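# Four arms unfold and latch a folding crate

## Task

Take the collapsed folding crate lying on the floor and erect it so that each of its four walls stands vertical and each of its four corner latches is engaged.

## Robot and tools

Robots: four i2rt Big YAM arms, arm1 to arm4, each with a wrist camera and a two-finger gripper. Their feet (base_link) sit in the scene frame at about arm1 (-0.344, +0.564, 0.400), arm2 (-0.347, -0.575, 0.384), arm3 (+0.320, +0.573, 0.372), arm4 (+0.356, -0.566, 0.334), in metres. Each foot faces along its own +x: arm1 and arm3 face roughly toward -y, arm2 and arm4 roughly toward +y, so the crate lies between the two pairs. Reach is about 1.0 m from the joint1 axis.

Scene frame: metres, origin on the floor, +z up. The hand point lies between the finger pads, about 1 cm behind the tips. In the hand frame the fingers extend along +z and open and close along y. Orientations are quaternions written w, x, y, z.

Tool move: one action for any subset of arm1..arm4, plus an optional cameras list. Each arm gets its own object. Inside it:
- joints: absolute joint goals by name, in radians except gripper_m in metres. Ranges: joint1_rad -2.879 to 2.879 (rotation about the foot, positive counter-clockwise seen from above, 0 points along the foot's +x); joint2_rad 0 to 3.141 (shoulder, 0 means upper arm pointing back and near level, increasing lifts then brings it forward); joint3_rad 0 to 3.019 (elbow, 0 folded, increasing opens); joint4_rad -1.692 to 1.57 (hand pitch, positive tips fingers up); joint5_rad -1.57 to 1.57 (sideways swing, positive to the arm's right); joint6_rad -2.094 to 2.094 (hand roll, positive clockwise seen from behind); gripper_m 0 to 0.093 (fingertip gap). Joint moves run each joint at full speed, so the hand can sweep wide and strike hard; min_time_s (0.1 to 8 s) sets a floor on how long that arm's joint motions take and is the way to slow them.
- target: a list of seven numbers [x, y, z, qw, qx, qy, qz], an absolute hand pose in the scene frame in the same form as the printed hand line. The hand follows a straight path from its hand_target toward it. speed is the top hand speed in m/s, 0.002 to 0.5, default 0.25; rotation is capped at twice that value in rad/s. When target is given, joints may only contain gripper_m, otherwise the call is refused. All hand paths in one action finish together; a path is cut off after 10 s and an action never exceeds 15 s.
All motions in a call begin at once. Paths do not avoid obstacles or other arms. The hand trails its path, can wander off it, and may exceed speed, most of all when the arm is almost straight. Arms left out may still be driving toward earlier goals. A move with no arm parts returns every robot's full state and all images.

cameras: names from arm1_cam_wrist, arm2_cam_wrist, arm3_cam_wrist, arm4_cam_wrist, cam_high, cam_low, or all; [] gives none; omitted gives all for an empty move and none otherwise. An unknown name voids the call. Images are 672x504.

Tool wait: seconds 0 to 10, lets the simulation run with no new command, returns state and optional cameras.
Tool zoom_image: camera name and region [x0, y0, x1, y1] in pixels of that camera's latest image, origin top-left, at most 504 by 504; only cameras in the newest image set.
Tool read_manual: returns URDF licence texts only.
Tool finished_scene: scene = current scene number; ends it irreversibly. The crate must remain set up with no robot help. Calls after it in the same reply apply to the next scene.

Reading results: pictures lists the image order. move names arms that got a motion; as last shown marks an uncommanded arm whose status lines read not commanded. Joint velocities are rad/s (gripper m/s) in joint_positions order; within noise means the arm is still. Joint torques follow the arm joint order, include friction and offsets, and entries 3 and 4 wrap at ±28 N m. hand_target is the pose the held joint goals would give. A hand counts as done within 1 cm and 2 degrees. off_target: resting short of the goal, maybe still pushing. time_out: a joint could not finish; it keeps pushing toward the goal shown under on_its_own. joint command not followed or pose unreachable: a safety check withheld the arm motion (the gripper part still runs); after not_followed a hand target is discarded. If a move or wait is refused or halted, later move, wait and finished_scene calls in that reply are skipped. Printed hand positions get less accurate at long reach.

Gripper: free-air readings run up to about 3 mm wider than the real gap. To grip firmly, command about 5 mm under the part's width; a target just below contact gives a weak or pulsing hold. Pad force is roughly 50 to 64 N.

Hazards: hard contact between two robots ends the scene, and the safety check can react late and ignores fingers, gripper housings and wrist cameras, so never close a gripper on another arm's fingers. Arms keep pushing after contact. Fast stretched-out arms can overshoot by up to about 30 degrees. Holding loads, staying stretched or pushing at unreachable poses heats motors; MOTOR HOT warns at 85 °C, and at 100 °C that arm goes limp for 30 to 60 s, after which goals marked limit_stop_at_motor_heat must be resent. The simulation keeps running while you deliberate, holding the last command. Avoid slamming the crate, dropping it, releasing it while it moves, or striking the floor hard.

Each tool is called as name(argument=value, ...), one argument or row to a line, values as JSON.

## Session

move(
)

Scene clock: 0.00 s.
Joint torques (N m): no reading
Motor temperatures (°C): arm1=[26 28 28 24 27 23 24] | arm2=[24 25 23 24 28 27 25] | arm3=[26 24 27 24 26 24 27] | arm4=[25 26 26 31 26 25 27]
Heat: arm1: hottest joint2_rad 28 °C; arm2: hottest joint5_rad 28 °C; arm3: hottest joint3_rad 27 °C; arm4: hottest joint4_rad 31 °C.
Joint velocities: within noise
arm1.joint_positions: joint1_rad=-0.585 joint2_rad=+0.620 joint3_rad=+1.408 joint4_rad=-1.557 joint5_rad=+0.189 joint6_rad=-0.039 gripper_m=+0.09396
arm1.joint_status: not commanded
arm1.hand: x=-0.4492 y=+0.3975 z=+0.9079 quat_wxyz=(-0.135, -0.774, -0.490, +0.378) (m; scene frame)
arm1.hand_target: x=-0.4485 y=+0.3991 z=+0.9182 quat_wxyz=(-0.142, -0.770, -0.486, +0.388) (m; scene frame)
arm1.hand_status: not commanded
arm2.joint_positions: joint1_rad=+0.742 joint2_rad=+0.634 joint3_rad=+1.438 joint4_rad=-1.211 joint5_rad=-0.133 joint6_rad=-0.320 gripper_m=+0.09396
arm2.joint_status: not commanded
arm2.hand: x=-0.5072 y=-0.3840 z=+0.9710 quat_wxyz=(-0.284, +0.802, -0.229, -0.472) (m; scene frame)
arm2.hand_target: x=-0.5054 y=-0.3866 z=+0.9837 quat_wxyz=(-0.292, +0.795, -0.226, -0.481) (m; scene frame)
arm2.hand_status: not commanded
arm3.joint_positions: joint1_rad=+0.368 joint2_rad=+0.623 joint3_rad=+1.401 joint4_rad=-1.238 joint5_rad=-0.070 joint6_rad=+0.635 gripper_m=+0.09396
arm3.joint_status: not commanded
arm3.hand: x=+0.3681 y=+0.3300 z=+0.9365 quat_wxyz=(-0.499, -0.717, -0.455, +0.173) (m; scene frame)
arm3.hand_target: x=+0.3677 y=+0.3328 z=+0.9459 quat_wxyz=(-0.507, -0.712, -0.452, +0.176) (m; scene frame)
arm3.hand_status: not commanded
arm4.joint_positions: joint1_rad=+0.790 joint2_rad=+0.548 joint3_rad=+1.366 joint4_rad=-1.267 joint5_rad=+0.243 joint6_rad=-0.097 gripper_m=+0.09396
arm4.joint_status: not commanded
arm4.hand: x=+0.1990 y=-0.4148 z=+0.8936 quat_wxyz=(-0.270, +0.802, -0.261, -0.465) (m; scene frame)
arm4.hand_target: x=+0.2021 y=-0.4168 z=+0.9027 quat_wxyz=(-0.273, +0.796, -0.260, -0.474) (m; scene frame)
arm4.hand_status: not commanded
pictures: arm1_cam_wrist, arm2_cam_wrist, arm3_cam_wrist, arm4_cam_wrist, cam_high, cam_low

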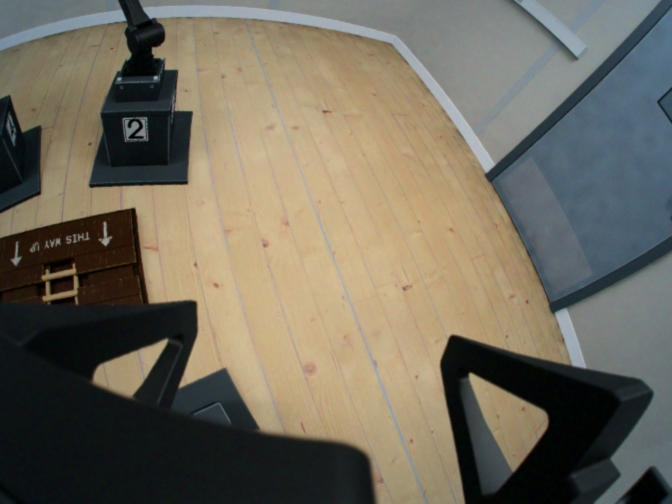

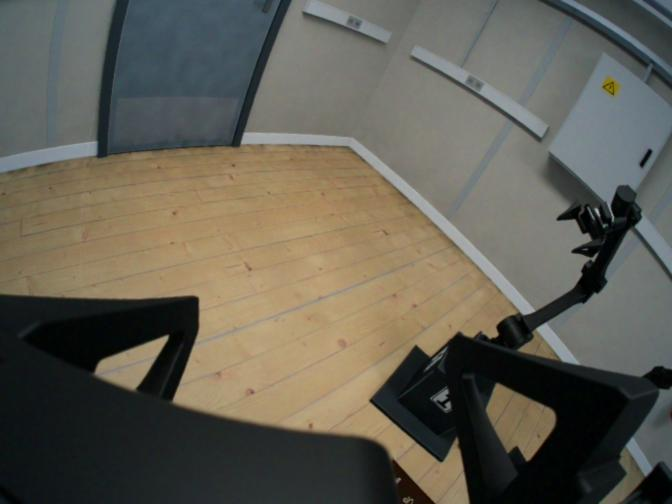

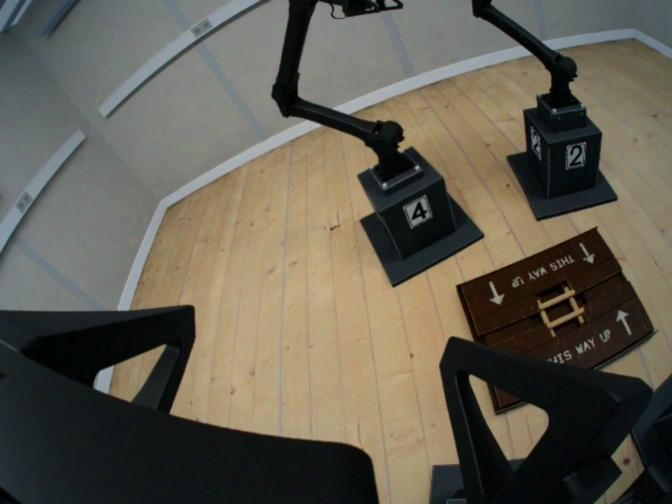

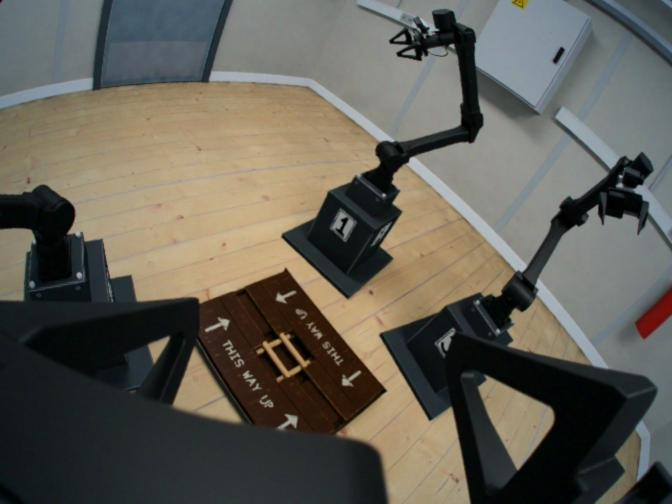

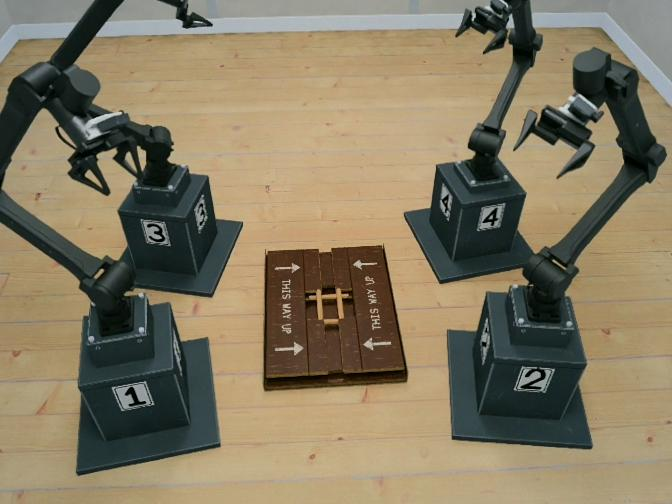

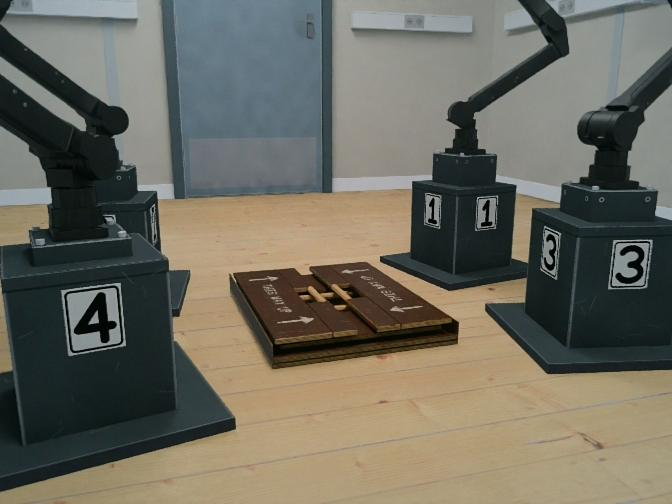

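zoom_image(
  camera="cam_high",
  region=[236, 220, 436, 400],
)

zoom_image(
  camera="cam_low",
  region=[220, 240, 480, 390],
)

zoom_image(
  camera="arm4_cam_wrist",
  region=[180, 250, 400, 450],
)

zoom_image(
  camera="arm3_cam_wrist",
  region=[440, 210, 672, 420],
)

Scaled by 2.520 from the camera's image (finer frame: 960x720).

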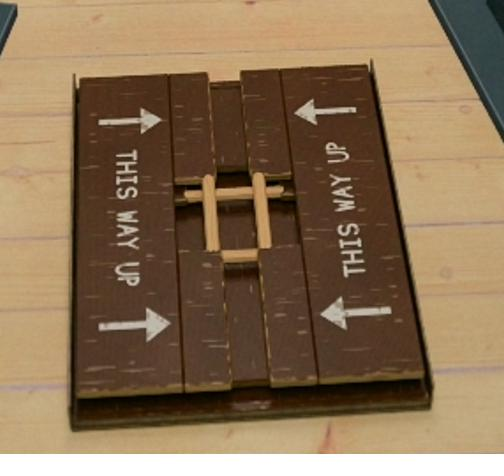

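Scaled by 1.938 from the camera's image (finer frame: 960x720).

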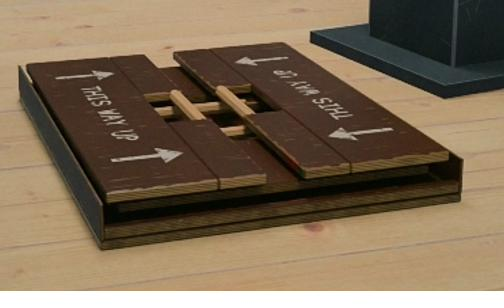

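Scaled by 2.291 from the camera's image (finer frame: 960x720).

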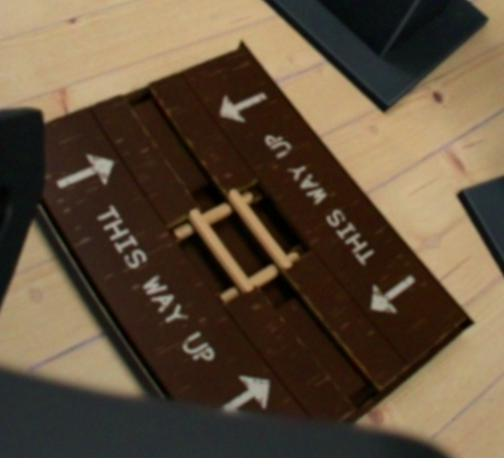

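Scaled by 2.172 from the camera's image (finer frame: 960x720).

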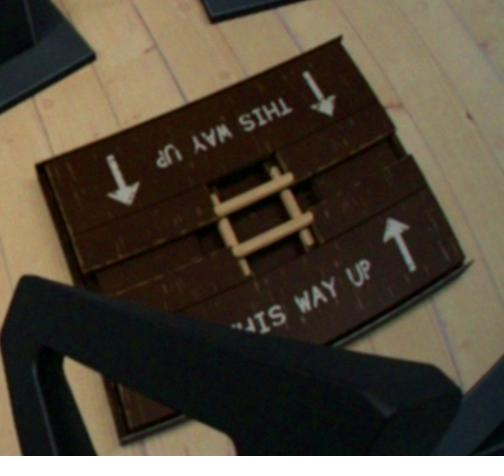

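move(
  arm1={"target": [-0.12, 0.14, 0.60, 0, 0.7071, 0.7071, 0], "speed": 0.35},
  arm2={"target": [-0.28, -0.2, 0.60, 0, 0.7071, -0.7071, 0], "speed": 0.35},
  arm3={"target": [0.28, 0.2, 0.60, 0, 0.7071, 0.7071, 0], "speed": 0.35},
  arm4={"target": [0.12, -0.14, 0.60, 0, 0.7071, -0.7071, 0], "speed": 0.35},
  cameras=["all"],
)

Scene clock: 27.07 s.
Joint torques (N m): arm1=[0.5 -16.44 11.96 0.35 0.1 -0.08] | arm2=[-0.44 -12.34 9.58 0.44 0.08 0.06] | arm3=[0.15 -9.47 6.74 0.1 0.22 -0.02] | arm4=[1.44 -14.51 14.08 -0.65 -0.14 0.31]
Motor temperatures (°C): arm1=[26 28 30 25 26 23 24] | arm2=[24 25 24 25 28 27 25] | arm3=[26 24 29 24 26 23 27] | arm4=[25 26 29 31 26 25 27]
Heat: arm1: hottest joint3_rad 30 °C; arm2: hottest joint5_rad 28 °C; arm3: hottest joint3_rad 29 °C; arm4: hottest joint4_rad 31 °C.
move: arm1 off_target; arm2 off_target; arm3 done; arm4 off_target
Joint velocities: within noise
arm1.joint_positions: joint1_rad=+0.292 joint2_rad=+1.613 joint3_rad=+1.393 joint4_rad=-1.425 joint5_rad=-0.005 joint6_rad=+0.491 gripper_m=+0.09396
arm1.joint_status: not commanded
arm1.hand: x=-0.1316 y=+0.1569 z=+0.5766 quat_wxyz=(+0.034, -0.712, -0.701, -0.009)
arm1.hand_target: x=-0.1195 y=+0.1430 z=+0.5971 quat_wxyz=(+0.007, -0.704, -0.710, -0.002)
arm1.hand_status: off_target (0.031 m and 4.2 deg from the pose sent, 0.519 m and 53.4 deg at the start)
arm2.joint_positions: joint1_rad=-0.037 joint2_rad=+1.360 joint3_rad=+1.168 joint4_rad=-1.458 joint5_rad=-0.007 joint6_rad=-0.188 gripper_m=+0.09396
arm2.joint_status: not commanded
arm2.hand: x=-0.2848 y=-0.2162 z=+0.5794 quat_wxyz=(+0.034, +0.712, -0.701, +0.020)
arm2.hand_target: x=-0.2806 y=-0.2039 z=+0.5989 quat_wxyz=(+0.008, +0.708, -0.706, +0.003)
arm2.hand_status: off_target (0.027 m and 4.6 deg from the pose sent, 0.472 m and 86.3 deg at the start)
arm3.joint_positions: joint1_rad=+0.098 joint2_rad=+1.324 joint3_rad=+1.236 joint4_rad=-1.471 joint5_rad=+0.003 joint6_rad=-0.089 gripper_m=+0.09396
arm3.joint_status: not commanded
arm3.hand: x=+0.2744 y=+0.1976 z=+0.6039 quat_wxyz=(-0.003, -0.717, -0.697, +0.004)
arm3.hand_target: x=+0.2778 y=+0.2002 z=+0.5985 quat_wxyz=(+0.005, -0.710, -0.704, -0.003)
arm3.hand_status: done (0.007 m and 1.7 deg from the pose sent, 0.371 m and 68.1 deg at the start)
arm4.joint_positions: joint1_rad=+0.295 joint2_rad=+1.614 joint3_rad=+1.581 joint4_rad=-1.586 joint5_rad=-0.009 joint6_rad=+0.489 gripper_m=+0.09396
arm4.joint_status: not commanded
arm4.hand: x=+0.1258 y=-0.1498 z=+0.5800 quat_wxyz=(+0.011, +0.712, -0.702, +0.022)
arm4.hand_target: x=+0.1224 y=-0.1400 z=+0.5978 quat_wxyz=(+0.007, +0.704, -0.710, +0.004)
arm4.hand_status: off_target (0.023 m and 2.9 deg from the pose sent, 0.410 m and 82.6 deg at the start)
pictures: arm1_cam_wrist, arm2_cam_wrist, arm3_cam_wrist, arm4_cam_wrist, cam_high, cam_low

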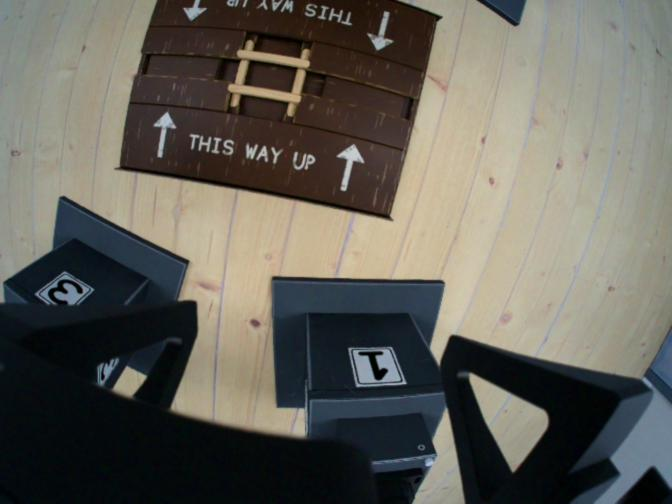

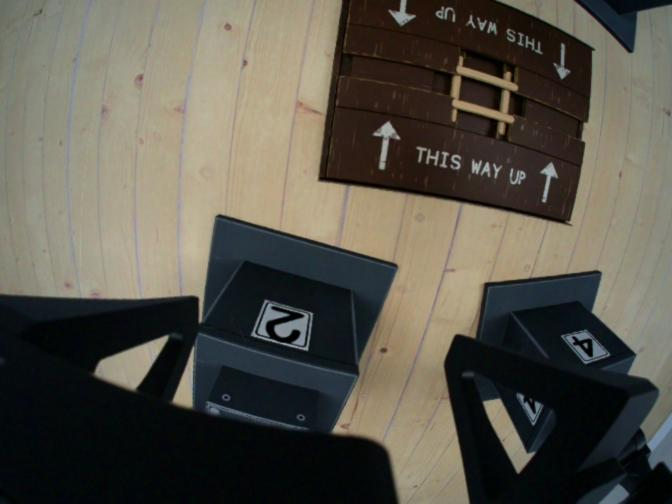

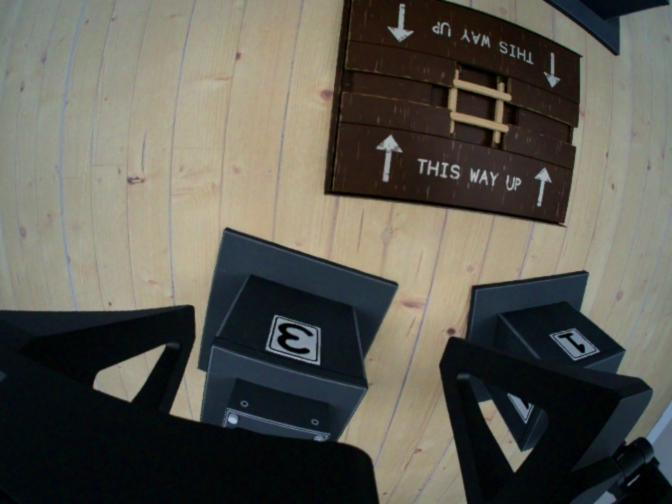

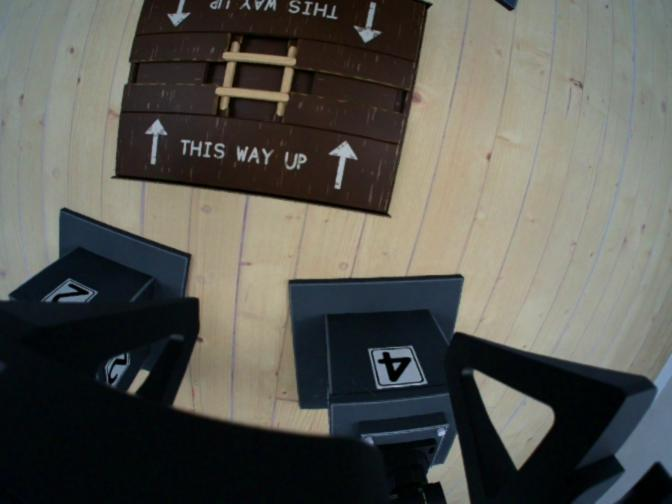

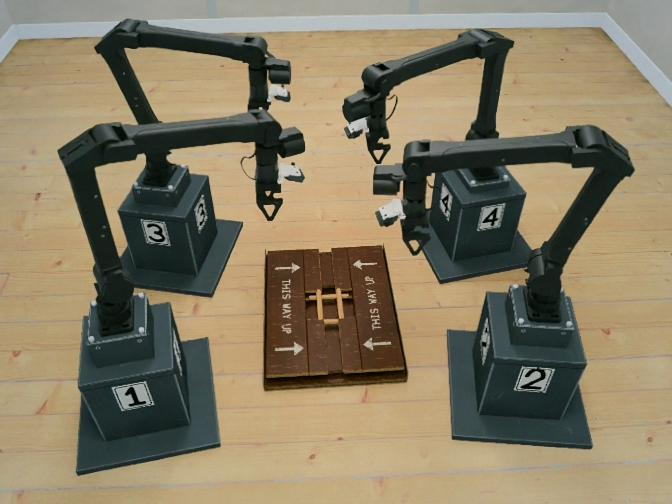

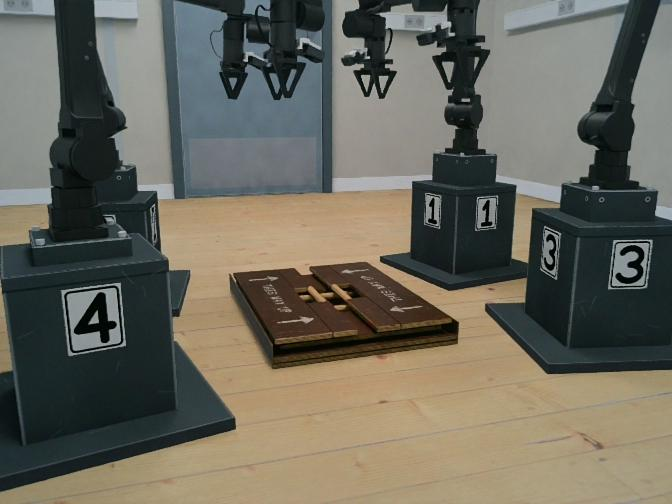

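zoom_image(
  camera="arm4_cam_wrist",
  region=[100, 0, 450, 230],
)

zoom_image(
  camera="arm1_cam_wrist",
  region=[100, 0, 450, 230],
)

zoom_image(
  camera="arm3_cam_wrist",
  region=[310, 0, 610, 230],
)

zoom_image(
  camera="arm2_cam_wrist",
  region=[310, 0, 610, 230],
)

zoom_image(
  camera="cam_low",
  region=[220, 250, 470, 380],
)

Scaled by 1.440 from the camera's image (finer frame: 960x720).

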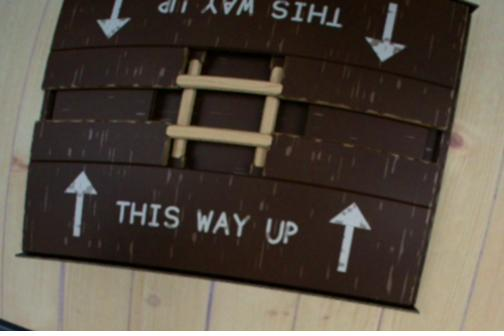

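Scaled by 1.440 from the camera's image (finer frame: 960x720).

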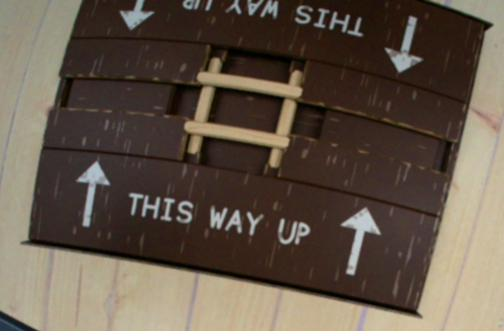

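Scaled by 1.680 from the camera's image (finer frame: 960x720).

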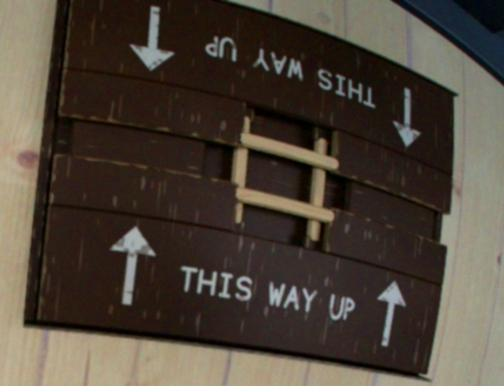

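Scaled by 1.680 from the camera's image (finer frame: 960x720).

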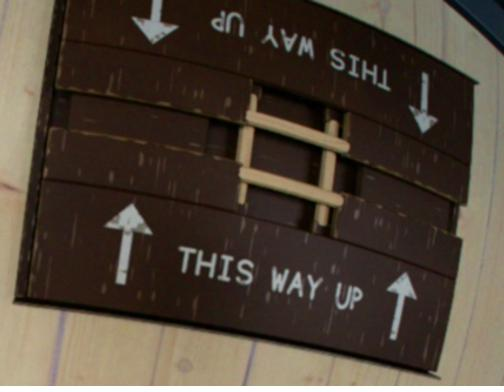

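Scaled by 2.016 from the camera's image (finer frame: 960x720).

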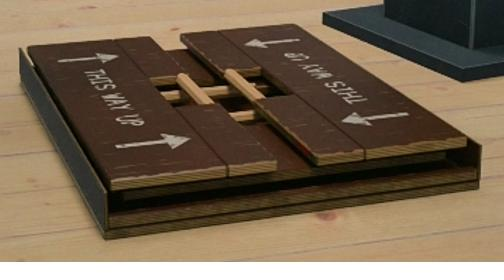

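move(
  arm1={"target": [-0.02, 0.026, 0.20, 0, 0, 1, 0], "speed": 0.35, "joints": {"gripper_m": 0.05}},
  cameras=["arm1_cam_wrist", "arm4_cam_wrist"],
)

Scene clock: 80.27 s.
Joint torques (N m): arm1=[-0.09 -23.94 8.39 0.38 0.03 -0.04] | arm2=[-0.44 -12.34 9.62 0.44 0.08 0.06] | arm3=[0.44 -9.23 6.76 0.25 0.22 -0.05] | arm4=[1.44 -14.56 14.08 -0.64 -0.14 0.3]
Motor temperatures (°C): arm1=[26 29 37 24 26 23 24] | arm2=[24 26 27 25 28 26 25] | arm3=[26 24 29 24 26 23 27] | arm4=[25 27 34 31 26 25 27]
Heat: arm1: hottest joint3_rad 37 °C; arm2: hottest joint5_rad 28 °C; arm3: hottest joint3_rad 29 °C; arm4: hottest joint3_rad 34 °C.
move: arm1 off_target
Joint velocities: within noise
arm1.joint_positions: joint1_rad=+0.350 joint2_rad=+2.444 joint3_rad=+1.614 joint4_rad=-0.775 joint5_rad=+0.004 joint6_rad=-1.003 gripper_m=+0.05006
arm1.joint_status: all done
arm1.hand: x=-0.0379 y=+0.0422 z=+0.1932 quat_wxyz=(+0.013, -0.017, -1.000, -0.011)
arm1.hand_target: x=-0.0234 y=+0.0293 z=+0.1997 quat_wxyz=(+0.004, -0.005, -1.000, +0.003)
arm1.hand_status: off_target (0.025 m and 2.7 deg from the pose sent, 0.414 m and 90.9 deg at the start)
arm2, arm3: as last shown
arm4.joint_positions: joint1_rad=+0.293 joint2_rad=+1.614 joint3_rad=+1.581 joint4_rad=-1.586 joint5_rad=-0.009 joint6_rad=+0.489 gripper_m=+0.09396
arm4.joint_status: not commanded
arm4.hand: x=+0.1264 y=-0.1494 z=+0.5800 quat_wxyz=(+0.011, +0.711, -0.703, +0.022)
arm4.hand_target: x=+0.1230 y=-0.1396 z=+0.5978 quat_wxyz=(+0.007, +0.703, -0.711, +0.004)
arm4.hand_status: not commanded

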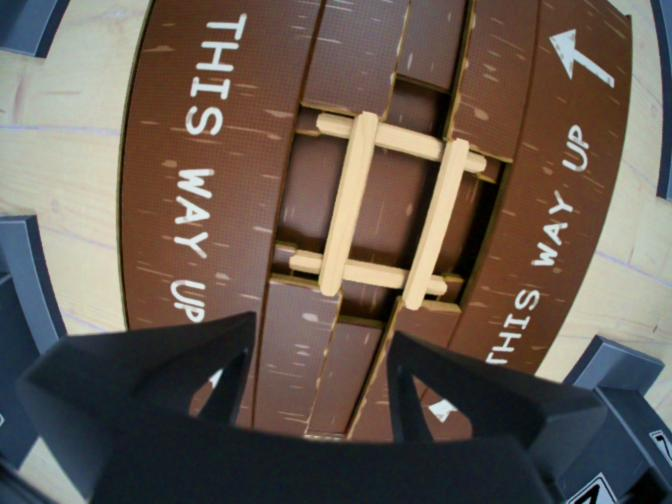

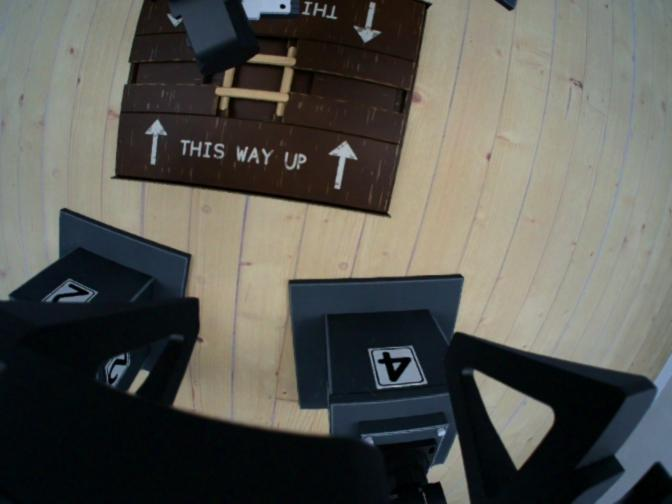

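move(
  arm1={"target": [0.0005, 0.0167, 0.060, 0, 0.0323, 0.9995, 0], "speed": 0.2},
  cameras=["arm1_cam_wrist", "cam_low", "arm4_cam_wrist"],
)

Scene clock: 90.67 s.
Joint torques (N m): arm1=[0.5 -25.82 7.57 0.38 0.03 0.22] | arm2=[-0.44 -12.34 9.65 0.43 0.08 0.06] | arm3=[0.09 -9.47 6.71 0.25 0.24 -0.07] | arm4=[1.44 -14.56 14.08 -0.65 -0.14 0.3]
Motor temperatures (°C): arm1=[26 30 36 24 26 23 24] | arm2=[24 27 28 25 28 26 25] | arm3=[26 24 30 24 26 23 27] | arm4=[25 27 34 31 26 25 27]
Heat: arm1: hottest joint3_rad 36 °C; arm2: hottest joint3_rad 28 °C; arm3: hottest joint3_rad 30 °C; arm4: hottest joint3_rad 34 °C.
move: arm1 off_target
Joint velocities: within noise
arm1.joint_positions: joint1_rad=+0.372 joint2_rad=+2.777 joint3_rad=+1.871 joint4_rad=-0.698 joint5_rad=-0.007 joint6_rad=-0.966 gripper_m=+0.05006
arm1.joint_status: not commanded
arm1.hand: x=-0.0140 y=+0.0299 z=+0.0549 quat_wxyz=(+0.009, -0.024, -1.000, -0.013)
arm1.hand_target: x=+0.0004 y=+0.0183 z=+0.0606 quat_wxyz=(+0.000, -0.027, -1.000, +0.000)
arm1.hand_status: off_target (0.020 m and 2.0 deg from the pose sent, 0.141 m and 2.7 deg at the start)
arm2, arm3, arm4: as last shown
pictures: arm1_cam_wrist, arm4_cam_wrist, cam_low

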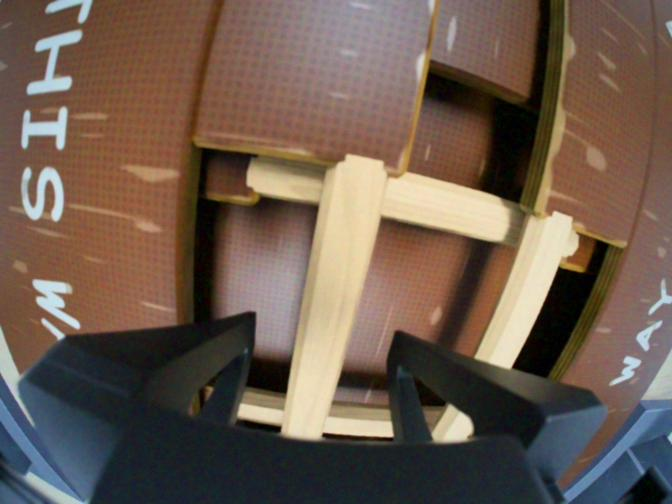

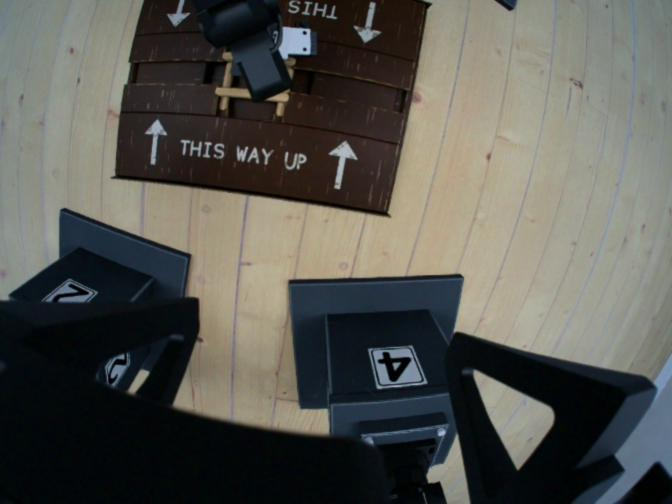

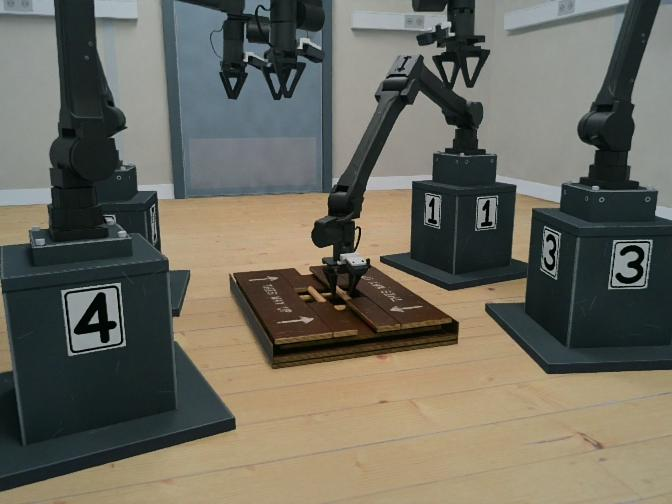

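move(
  arm1={"joints": {"gripper_m": 0.006}},
  cameras=["arm1_cam_wrist", "cam_low"],
)

zoom_image(
  camera="cam_low",
  region=[220, 200, 480, 380],
)

Scene clock: 92.93 s.
Joint torques (N m): arm1=[0.44 -25.17 7.56 0.5 0.08 0.15] | arm2=[-0.44 -12.34 9.65 0.43 0.08 0.07] | arm3=[0.32 -9 6.79 0.13 0.25 -0.04] | arm4=[1.44 -14.62 14.08 -0.65 -0.14 0.3]
Motor temperatures (°C): arm1=[26 30 35 24 26 23 24] | arm2=[24 27 28 25 28 26 25] | arm3=[26 24 30 24 26 23 27] | arm4=[25 27 34 31 26 25 27]
Heat: arm1: hottest joint3_rad 35 °C; arm2: hottest joint3_rad 28 °C; arm3: hottest joint3_rad 30 °C; arm4: hottest joint3_rad 34 °C.
move: arm1 off_target
Joint velocities: within noise
arm1.joint_positions: joint1_rad=+0.372 joint2_rad=+2.777 joint3_rad=+1.871 joint4_rad=-0.700 joint5_rad=-0.007 joint6_rad=-0.954 gripper_m=+0.01692
arm1.joint_status: gripper_m off_target (ended at +0.01695, target +0.00600)
arm1.hand: x=-0.0142 y=+0.0302 z=+0.0549 quat_wxyz=(+0.009, -0.030, -0.999, -0.013)
arm1.hand_target: x=+0.0002 y=+0.0183 z=+0.0606 quat_wxyz=(+0.000, -0.032, -0.999, +0.000)
arm1.hand_status: not commanded
arm2, arm3, arm4: as last shown

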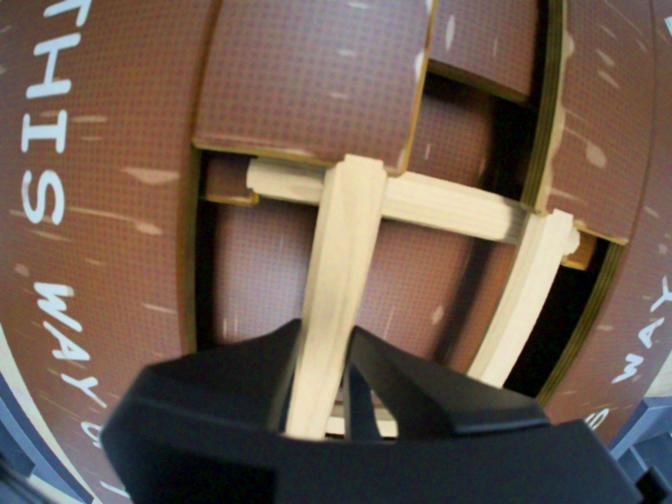

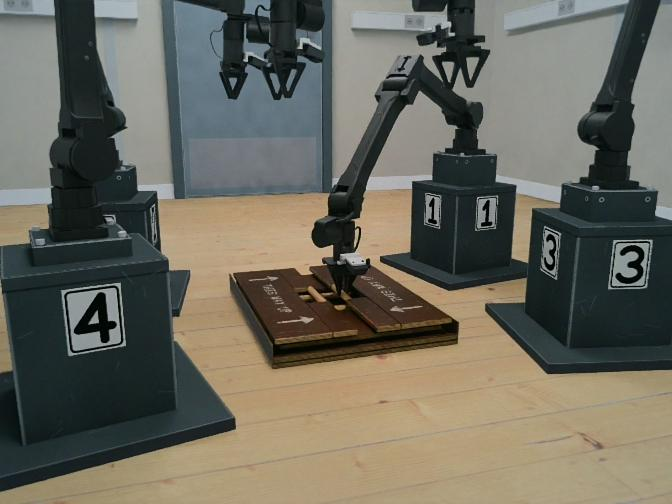

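Scaled by 1.938 from the camera's image (finer frame: 960x720).

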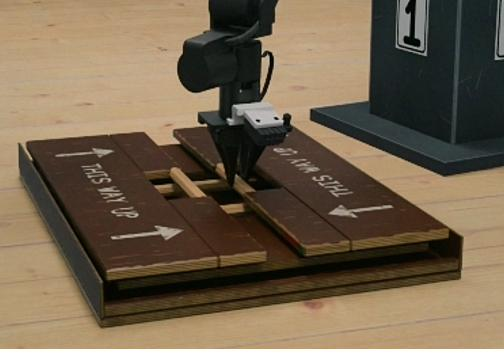

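move(
  arm1={"target": [0.001, 0.0286, 0.119, -0.0056, 0.0318, 0.9843, -0.1736], "speed": 0.15},
  cameras=["cam_low", "arm1_cam_wrist"],
)

Scene clock: 97.50 s.
Joint torques (N m): arm1=[1.38 -26.75 4.4 2.3 0.76 0.17] | arm2=[-0.5 -12.4 9.63 0.46 0.08 0.07] | arm3=[0.5 -9.52 6.71 0.25 0.24 -0.05] | arm4=[1.38 -14.56 14.06 -0.65 -0.14 0.3]
Motor temperatures (°C): arm1=[26 31 35 24 26 23 24] | arm2=[24 27 28 25 28 26 25] | arm3=[26 25 30 24 26 23 27] | arm4=[25 27 34 31 26 25 27]
Heat: arm1: hottest joint3_rad 35 °C; arm2: hottest joint3_rad 28 °C; arm3: hottest joint3_rad 30 °C; arm4: hottest joint3_rad 34 °C.
move: arm1 off_target
Joint velocities: within noise
arm1.joint_positions: joint1_rad=+0.432 joint2_rad=+2.584 joint3_rad=+1.526 joint4_rad=-0.290 joint5_rad=+0.192 joint6_rad=-0.911 gripper_m=+0.01692
arm1.joint_status: not commanded
arm1.hand: x=-0.0145 y=+0.0364 z=+0.1031 quat_wxyz=(+0.013, -0.032, -0.988, +0.149)
arm1.hand_target: x=-0.0005 y=+0.0271 z=+0.1184 quat_wxyz=(+0.002, -0.034, -0.985, +0.172)
arm1.hand_status: off_target (0.024 m and 3.0 deg from the pose sent, 0.066 m and 21.5 deg at the start)
arm2, arm3, arm4: as last shown
pictures: arm1_cam_wrist, cam_low

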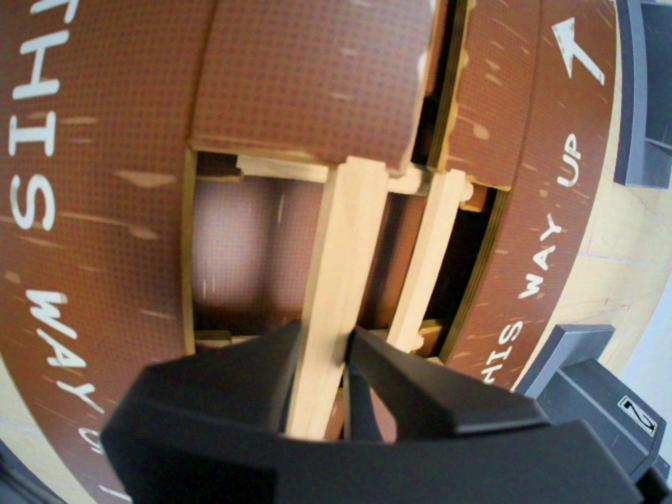

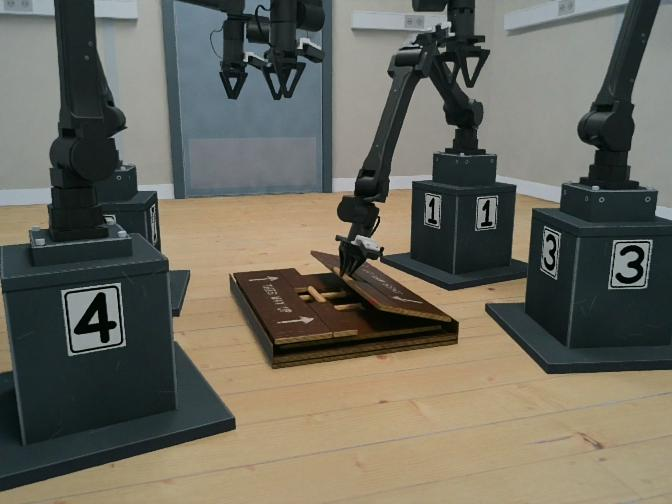

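move(
  arm1={"target": [0.0035, 0.070, 0.190, -0.0122, 0.0298, 0.9234, -0.3825], "speed": 0.2},
)

move(
  arm1={"target": [0.0065, 0.130, 0.228, -0.0172, 0.0272, 0.8430, -0.5371], "speed": 0.2},
  cameras=["cam_low", "arm1_cam_wrist"],
)

Scene clock: 101.00 s.
Joint torques (N m): arm1=[1.32 -22.95 3.15 2.69 0.86 -0.07] | arm2=[-0.5 -12.45 9.65 0.44 0.08 0.07] | arm3=[0.26 -9.58 6.61 0.13 0.21 -0.05] | arm4=[1.38 -14.56 14.08 -0.64 -0.14 0.3]
Motor temperatures (°C): arm1=[26 31 35 24 26 23 25] | arm2=[24 27 28 25 28 26 25] | arm3=[26 25 30 24 26 23 27] | arm4=[25 27 34 31 26 25 27]
Heat: arm1: hottest joint3_rad 35 °C; arm2: hottest joint3_rad 28 °C; arm3: hottest joint3_rad 30 °C; arm4: hottest joint3_rad 34 °C.
move: arm1 off_target
Joint velocities: within noise
arm1.joint_positions: joint1_rad=+0.557 joint2_rad=+2.427 joint3_rad=+1.167 joint4_rad=+0.232 joint5_rad=+0.530 joint6_rad=-0.895 gripper_m=+0.01692
arm1.joint_status: not commanded
arm1.hand: x=-0.0152 y=+0.0720 z=+0.1726 quat_wxyz=(+0.026, -0.038, -0.931, +0.363)
arm1.hand_target: x=+0.0008 y=+0.0667 z=+0.1901 quat_wxyz=(+0.013, -0.031, -0.923, +0.383)
arm1.hand_status: off_target (0.026 m and 3.0 deg from the pose sent, 0.095 m and 27.8 deg at the start)
arm2, arm3, arm4: as last shown
pictures: none

Scene clock: 102.60 s.
Joint torques (N m): arm1=[2.08 -20.66 2.33 3.06 0.48 -0.17] | arm2=[-0.44 -12.4 9.66 0.44 0.08 0.07] | arm3=[0.26 -9.17 6.74 0.16 0.24 -0.02] | arm4=[1.44 -14.56 14.08 -0.65 -0.14 0.3]
Motor temperatures (°C): arm1=[26 31 34 24 26 23 25] | arm2=[24 27 28 25 27 26 25] | arm3=[26 25 30 24 26 23 27] | arm4=[25 27 35 31 26 25 27]
Heat: arm1: hottest joint3_rad 34 °C; arm2: hottest joint3_rad 28 °C; arm3: hottest joint3_rad 30 °C; arm4: hottest joint3_rad 35 °C.
move: arm1 off_target
Joint velocities: within noise
arm1.joint_positions: joint1_rad=+0.702 joint2_rad=+2.432 joint3_rad=+0.966 joint4_rad=+0.715 joint5_rad=+0.847 joint6_rad=-0.961 gripper_m=+0.01692
arm1.joint_status: not commanded
arm1.hand: x=-0.0159 y=+0.1255 z=+0.2174 quat_wxyz=(+0.032, -0.046, -0.849, +0.526)
arm1.hand_target: x=+0.0060 y=+0.1287 z=+0.2282 quat_wxyz=(+0.018, -0.027, -0.843, +0.538)
arm1.hand_status: off_target (0.025 m and 3.1 deg from the pose sent, 0.083 m and 22.4 deg at the start)
arm2, arm3, arm4: as last shown
pictures: arm1_cam_wrist, cam_low

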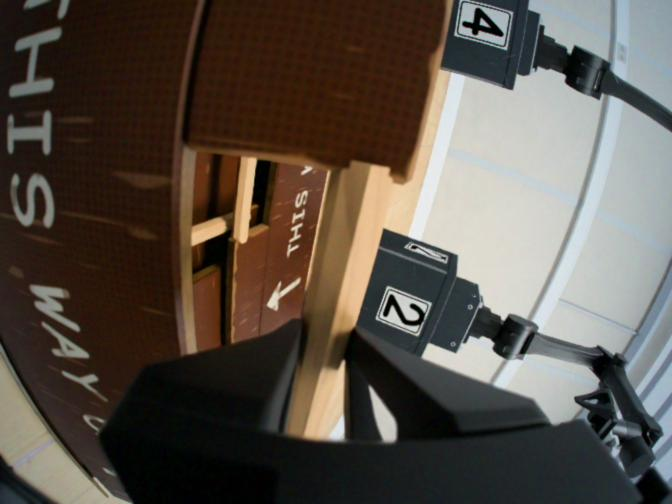

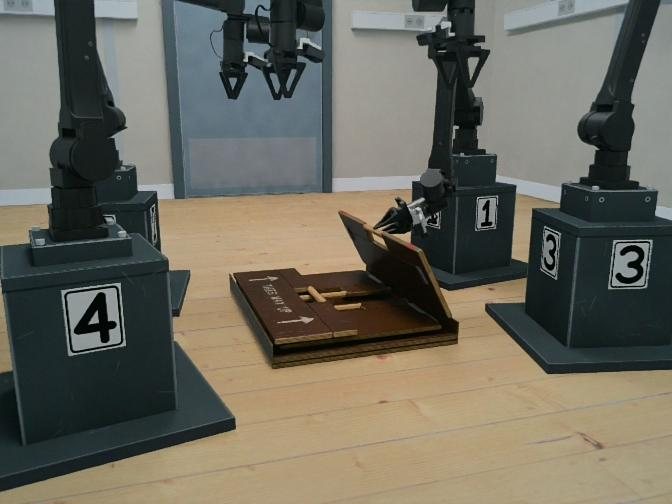

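move(
  arm1={"target": [0.012, 0.200, 0.243, -0.023, 0.023, 0.7071, -0.7071], "speed": 0.18},
  cameras=["cam_low", "arm1_cam_wrist", "cam_high"],
)

zoom_image(
  camera="cam_low",
  region=[220, 180, 480, 380],
)

Scene clock: 106.30 s.
Joint torques (N m): arm1=[2.96 -18.37 1.78 2.52 -0.27 -0.4] | arm2=[-0.44 -12.34 9.65 0.44 0.08 0.06] | arm3=[0.21 -9.05 6.71 0.01 0.26 -0.04] | arm4=[1.44 -14.56 14.08 -0.64 -0.14 0.29]
Motor temperatures (°C): arm1=[26 31 34 24 26 23 25] | arm2=[24 27 28 25 27 26 25] | arm3=[26 25 30 24 26 23 27] | arm4=[25 27 35 31 26 25 27]
Heat: arm1: hottest joint3_rad 34 °C; arm2: hottest joint3_rad 28 °C; arm3: hottest joint3_rad 30 °C; arm4: hottest joint3_rad 35 °C.
move: arm1 off_target
Joint velocities: within noise
arm1.joint_positions: joint1_rad=+0.873 joint2_rad=+2.671 joint3_rad=+0.950 joint4_rad=+1.558 joint5_rad=+1.190 joint6_rad=-1.392 gripper_m=+0.01692
arm1.joint_status: not commanded
arm1.hand: x=-0.0151 y=+0.1918 z=+0.2415 quat_wxyz=(+0.039, -0.057, -0.724, +0.687)
arm1.hand_target: x=+0.0115 y=+0.1989 z=+0.2452 quat_wxyz=(+0.029, -0.031, -0.721, +0.692)
arm1.hand_status: off_target (0.028 m and 5.3 deg from the pose sent, 0.084 m and 26.6 deg at the start; a joint's target at an end of its range on 21 of 57 steps)
arm2, arm3, arm4: as last shown
pictures: arm1_cam_wrist, cam_high, cam_low

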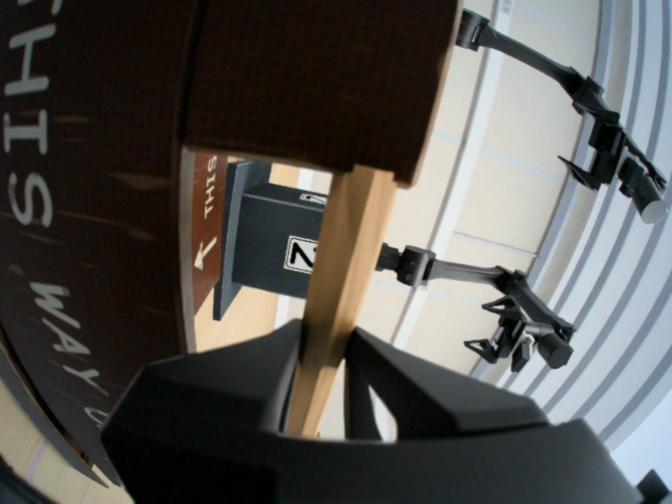

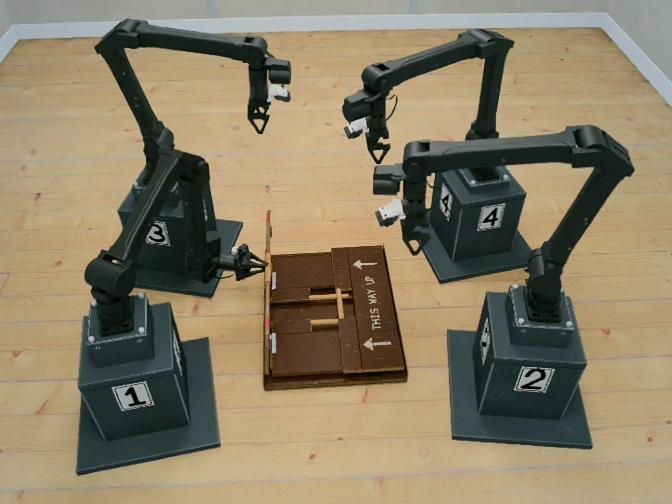

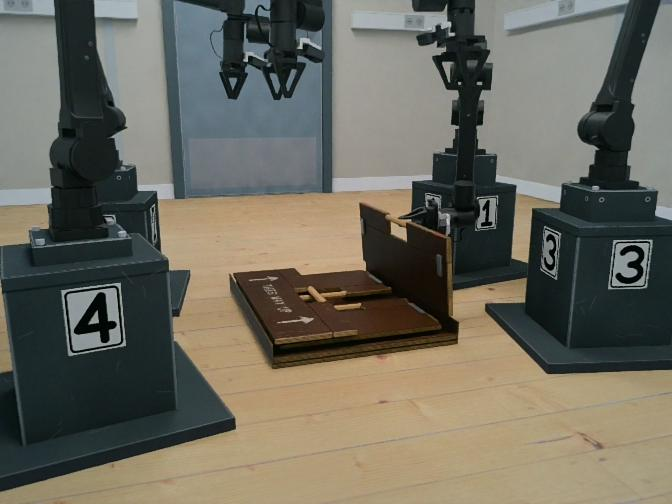

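Scaled by 1.938 from the camera's image (finer frame: 960x720).

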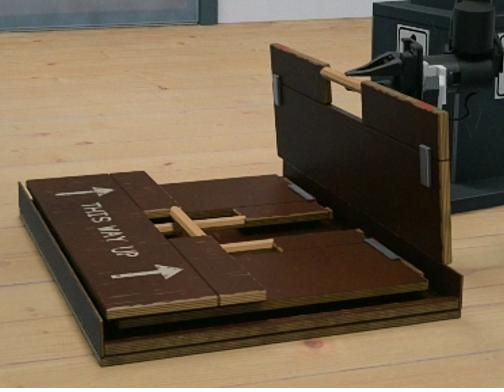

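move(
  arm4={"target": [-0.0375, -0.0123, 0.145, 0, 1, 0, 0], "speed": 0.35, "joints": {"gripper_m": 0.05}},
  cameras=["arm4_cam_wrist", "cam_low"],
)

Scene clock: 121.83 s.
Joint torques (N m): arm1=[3.19 -18.26 1.73 2.48 -0.25 -0.37] | arm2=[-0.44 -12.4 9.65 0.43 0.08 0.06] | arm3=[-0.21 -9.64 6.71 0.08 0.2 -0.03] | arm4=[1.79 -22.83 11.03 -0.55 -0.19 -0.11]
Motor temperatures (°C): arm1=[26 31 33 24 26 24 25] | arm2=[24 27 28 25 27 26 25] | arm3=[26 25 30 24 26 23 27] | arm4=[25 28 35 30 26 25 27]
Heat: arm1: hottest joint3_rad 33 °C; arm2: hottest joint3_rad 28 °C; arm3: hottest joint3_rad 30 °C; arm4: hottest joint3_rad 35 °C.
move: arm4 off_target
Joint velocities: within noise
arm1: as last shown
arm2.joint_positions: joint1_rad=-0.037 joint2_rad=+1.360 joint3_rad=+1.168 joint4_rad=-1.458 joint5_rad=-0.007 joint6_rad=-0.188 gripper_m=+0.09396
arm2.joint_status: not commanded
arm2.hand: x=-0.2848 y=-0.2162 z=+0.5794 quat_wxyz=(+0.034, +0.712, -0.701, +0.020)
arm2.hand_target: x=-0.2806 y=-0.2039 z=+0.5989 quat_wxyz=(+0.008, +0.708, -0.706, +0.003)
arm2.hand_status: not commanded
arm3.joint_positions: joint1_rad=+0.098 joint2_rad=+1.324 joint3_rad=+1.236 joint4_rad=-1.471 joint5_rad=+0.003 joint6_rad=-0.089 gripper_m=+0.09396
arm3.joint_status: not commanded
arm3.hand: x=+0.2744 y=+0.1976 z=+0.6039 quat_wxyz=(-0.003, -0.717, -0.697, +0.004)
arm3.hand_target: x=+0.2778 y=+0.2002 z=+0.5985 quat_wxyz=(+0.005, -0.710, -0.704, -0.003)
arm3.hand_status: not commanded
arm4.joint_positions: joint1_rad=+0.412 joint2_rad=+2.519 joint3_rad=+1.843 joint4_rad=-0.908 joint5_rad=+0.012 joint6_rad=-0.926 gripper_m=+0.05007
arm4.joint_status: all done
arm4.hand: x=-0.0272 y=-0.0242 z=+0.1436 quat_wxyz=(+0.002, +1.000, -0.013, +0.009)
arm4.hand_target: x=-0.0371 y=-0.0182 z=+0.1433 quat_wxyz=(-0.002, +1.000, +0.000, +0.005)
arm4.hand_status: off_target (0.016 m and 1.8 deg from the pose sent, 0.485 m and 89.3 deg at the start)

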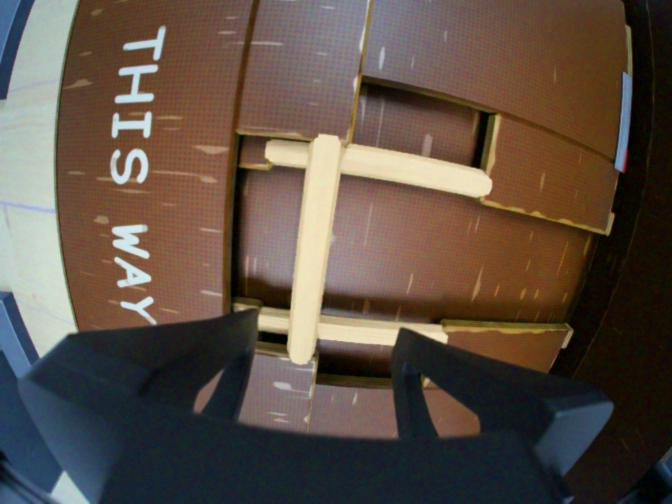

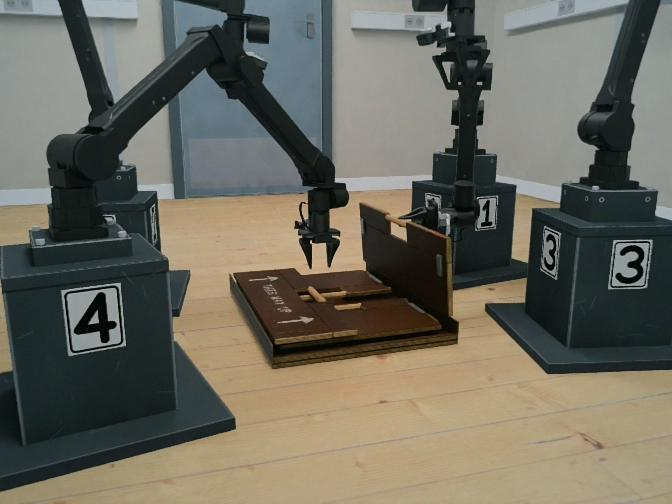

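move(
  arm4={"target": [-0.0366, -0.0236, 0.060, 0, 0.9998, 0.015, 0], "speed": 0.2},
)

move(
  arm4={"joints": {"gripper_m": 0.006}},
  cameras=["arm4_cam_wrist"],
)

Scene clock: 126.87 s.
Joint torques (N m): arm1=[3.43 -18.49 1.88 2.45 -0.29 -0.38] | arm2=[-0.44 -12.34 9.65 0.42 0.08 0.06] | arm3=[0.21 -9.47 6.82 0.16 0.21 -0.06] | arm4=[2.37 -23.94 9.98 0.02 -0.23 -0.11]
Motor temperatures (°C): arm1=[26 31 32 24 26 24 25] | arm2=[24 27 28 25 27 26 25] | arm3=[26 25 30 24 26 23 27] | arm4=[25 28 35 30 26 25 27]
Heat: arm1: hottest joint3_rad 32 °C; arm2: hottest joint3_rad 28 °C; arm3: hottest joint3_rad 30 °C; arm4: hottest joint3_rad 35 °C.
move: arm4 off_target
Joint velocities: within noise
arm1, arm2, arm3: as last shown
arm4.joint_positions: joint1_rad=+0.404 joint2_rad=+2.673 joint3_rad=+1.889 joint4_rad=-0.815 joint5_rad=+0.003 joint6_rad=-0.955 gripper_m=+0.05007
arm4.joint_status: not commanded
arm4.hand: x=-0.0189 y=-0.0300 z=+0.0580 quat_wxyz=(+0.010, +1.000, -0.002, +0.009)
arm4.hand_target: x=-0.0320 y=-0.0210 z=+0.0612 quat_wxyz=(-0.001, +1.000, +0.011, +0.000)
arm4.hand_status: off_target (0.019 m and 2.5 deg from the pose sent, 0.084 m and 3.4 deg at the start)
pictures: none

Scene clock: 127.47 s.
Joint torques (N m): arm1=[3.25 -18.02 1.87 2.5 -0.3 -0.37] | arm2=[-0.44 -12.4 9.63 0.44 0.08 0.07] | arm3=[0.38 -9.17 6.75 0.09 0.19 -0.06] | arm4=[2.32 -23.53 9.91 0.16 -0.15 -0.11]
Motor temperatures (°C): arm1=[26 31 32 24 26 24 25] | arm2=[24 27 28 25 27 26 25] | arm3=[26 25 30 24 26 23 27] | arm4=[25 28 35 30 26 25 27]
Heat: arm1: hottest joint3_rad 32 °C; arm2: hottest joint3_rad 28 °C; arm3: hottest joint3_rad 30 °C; arm4: hottest joint3_rad 35 °C.
move: arm4 off_target
Joint velocities: within noise
arm1, arm2, arm3: as last shown
arm4.joint_positions: joint1_rad=+0.404 joint2_rad=+2.673 joint3_rad=+1.889 joint4_rad=-0.819 joint5_rad=-0.003 joint6_rad=-0.959 gripper_m=+0.01680
arm4.joint_status: gripper_m off_target (ended at +0.01683, target +0.00600)
arm4.hand: x=-0.0191 y=-0.0316 z=+0.0581 quat_wxyz=(+0.014, +1.000, +0.000, +0.008)
arm4.hand_target: x=-0.0326 y=-0.0215 z=+0.0612 quat_wxyz=(+0.000, +1.000, +0.013, -0.002)
arm4.hand_status: not commanded

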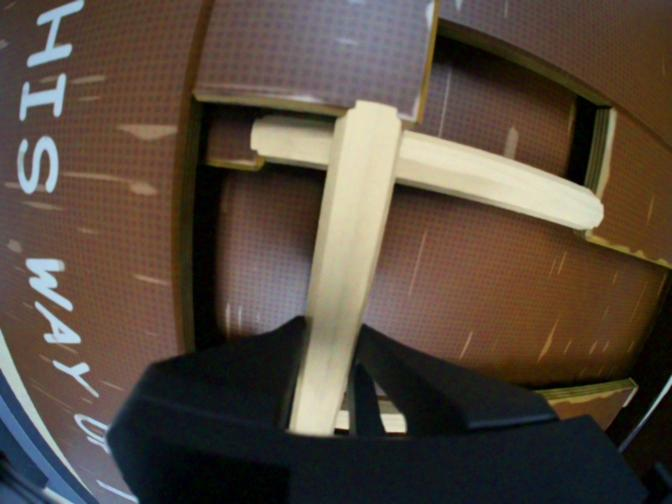

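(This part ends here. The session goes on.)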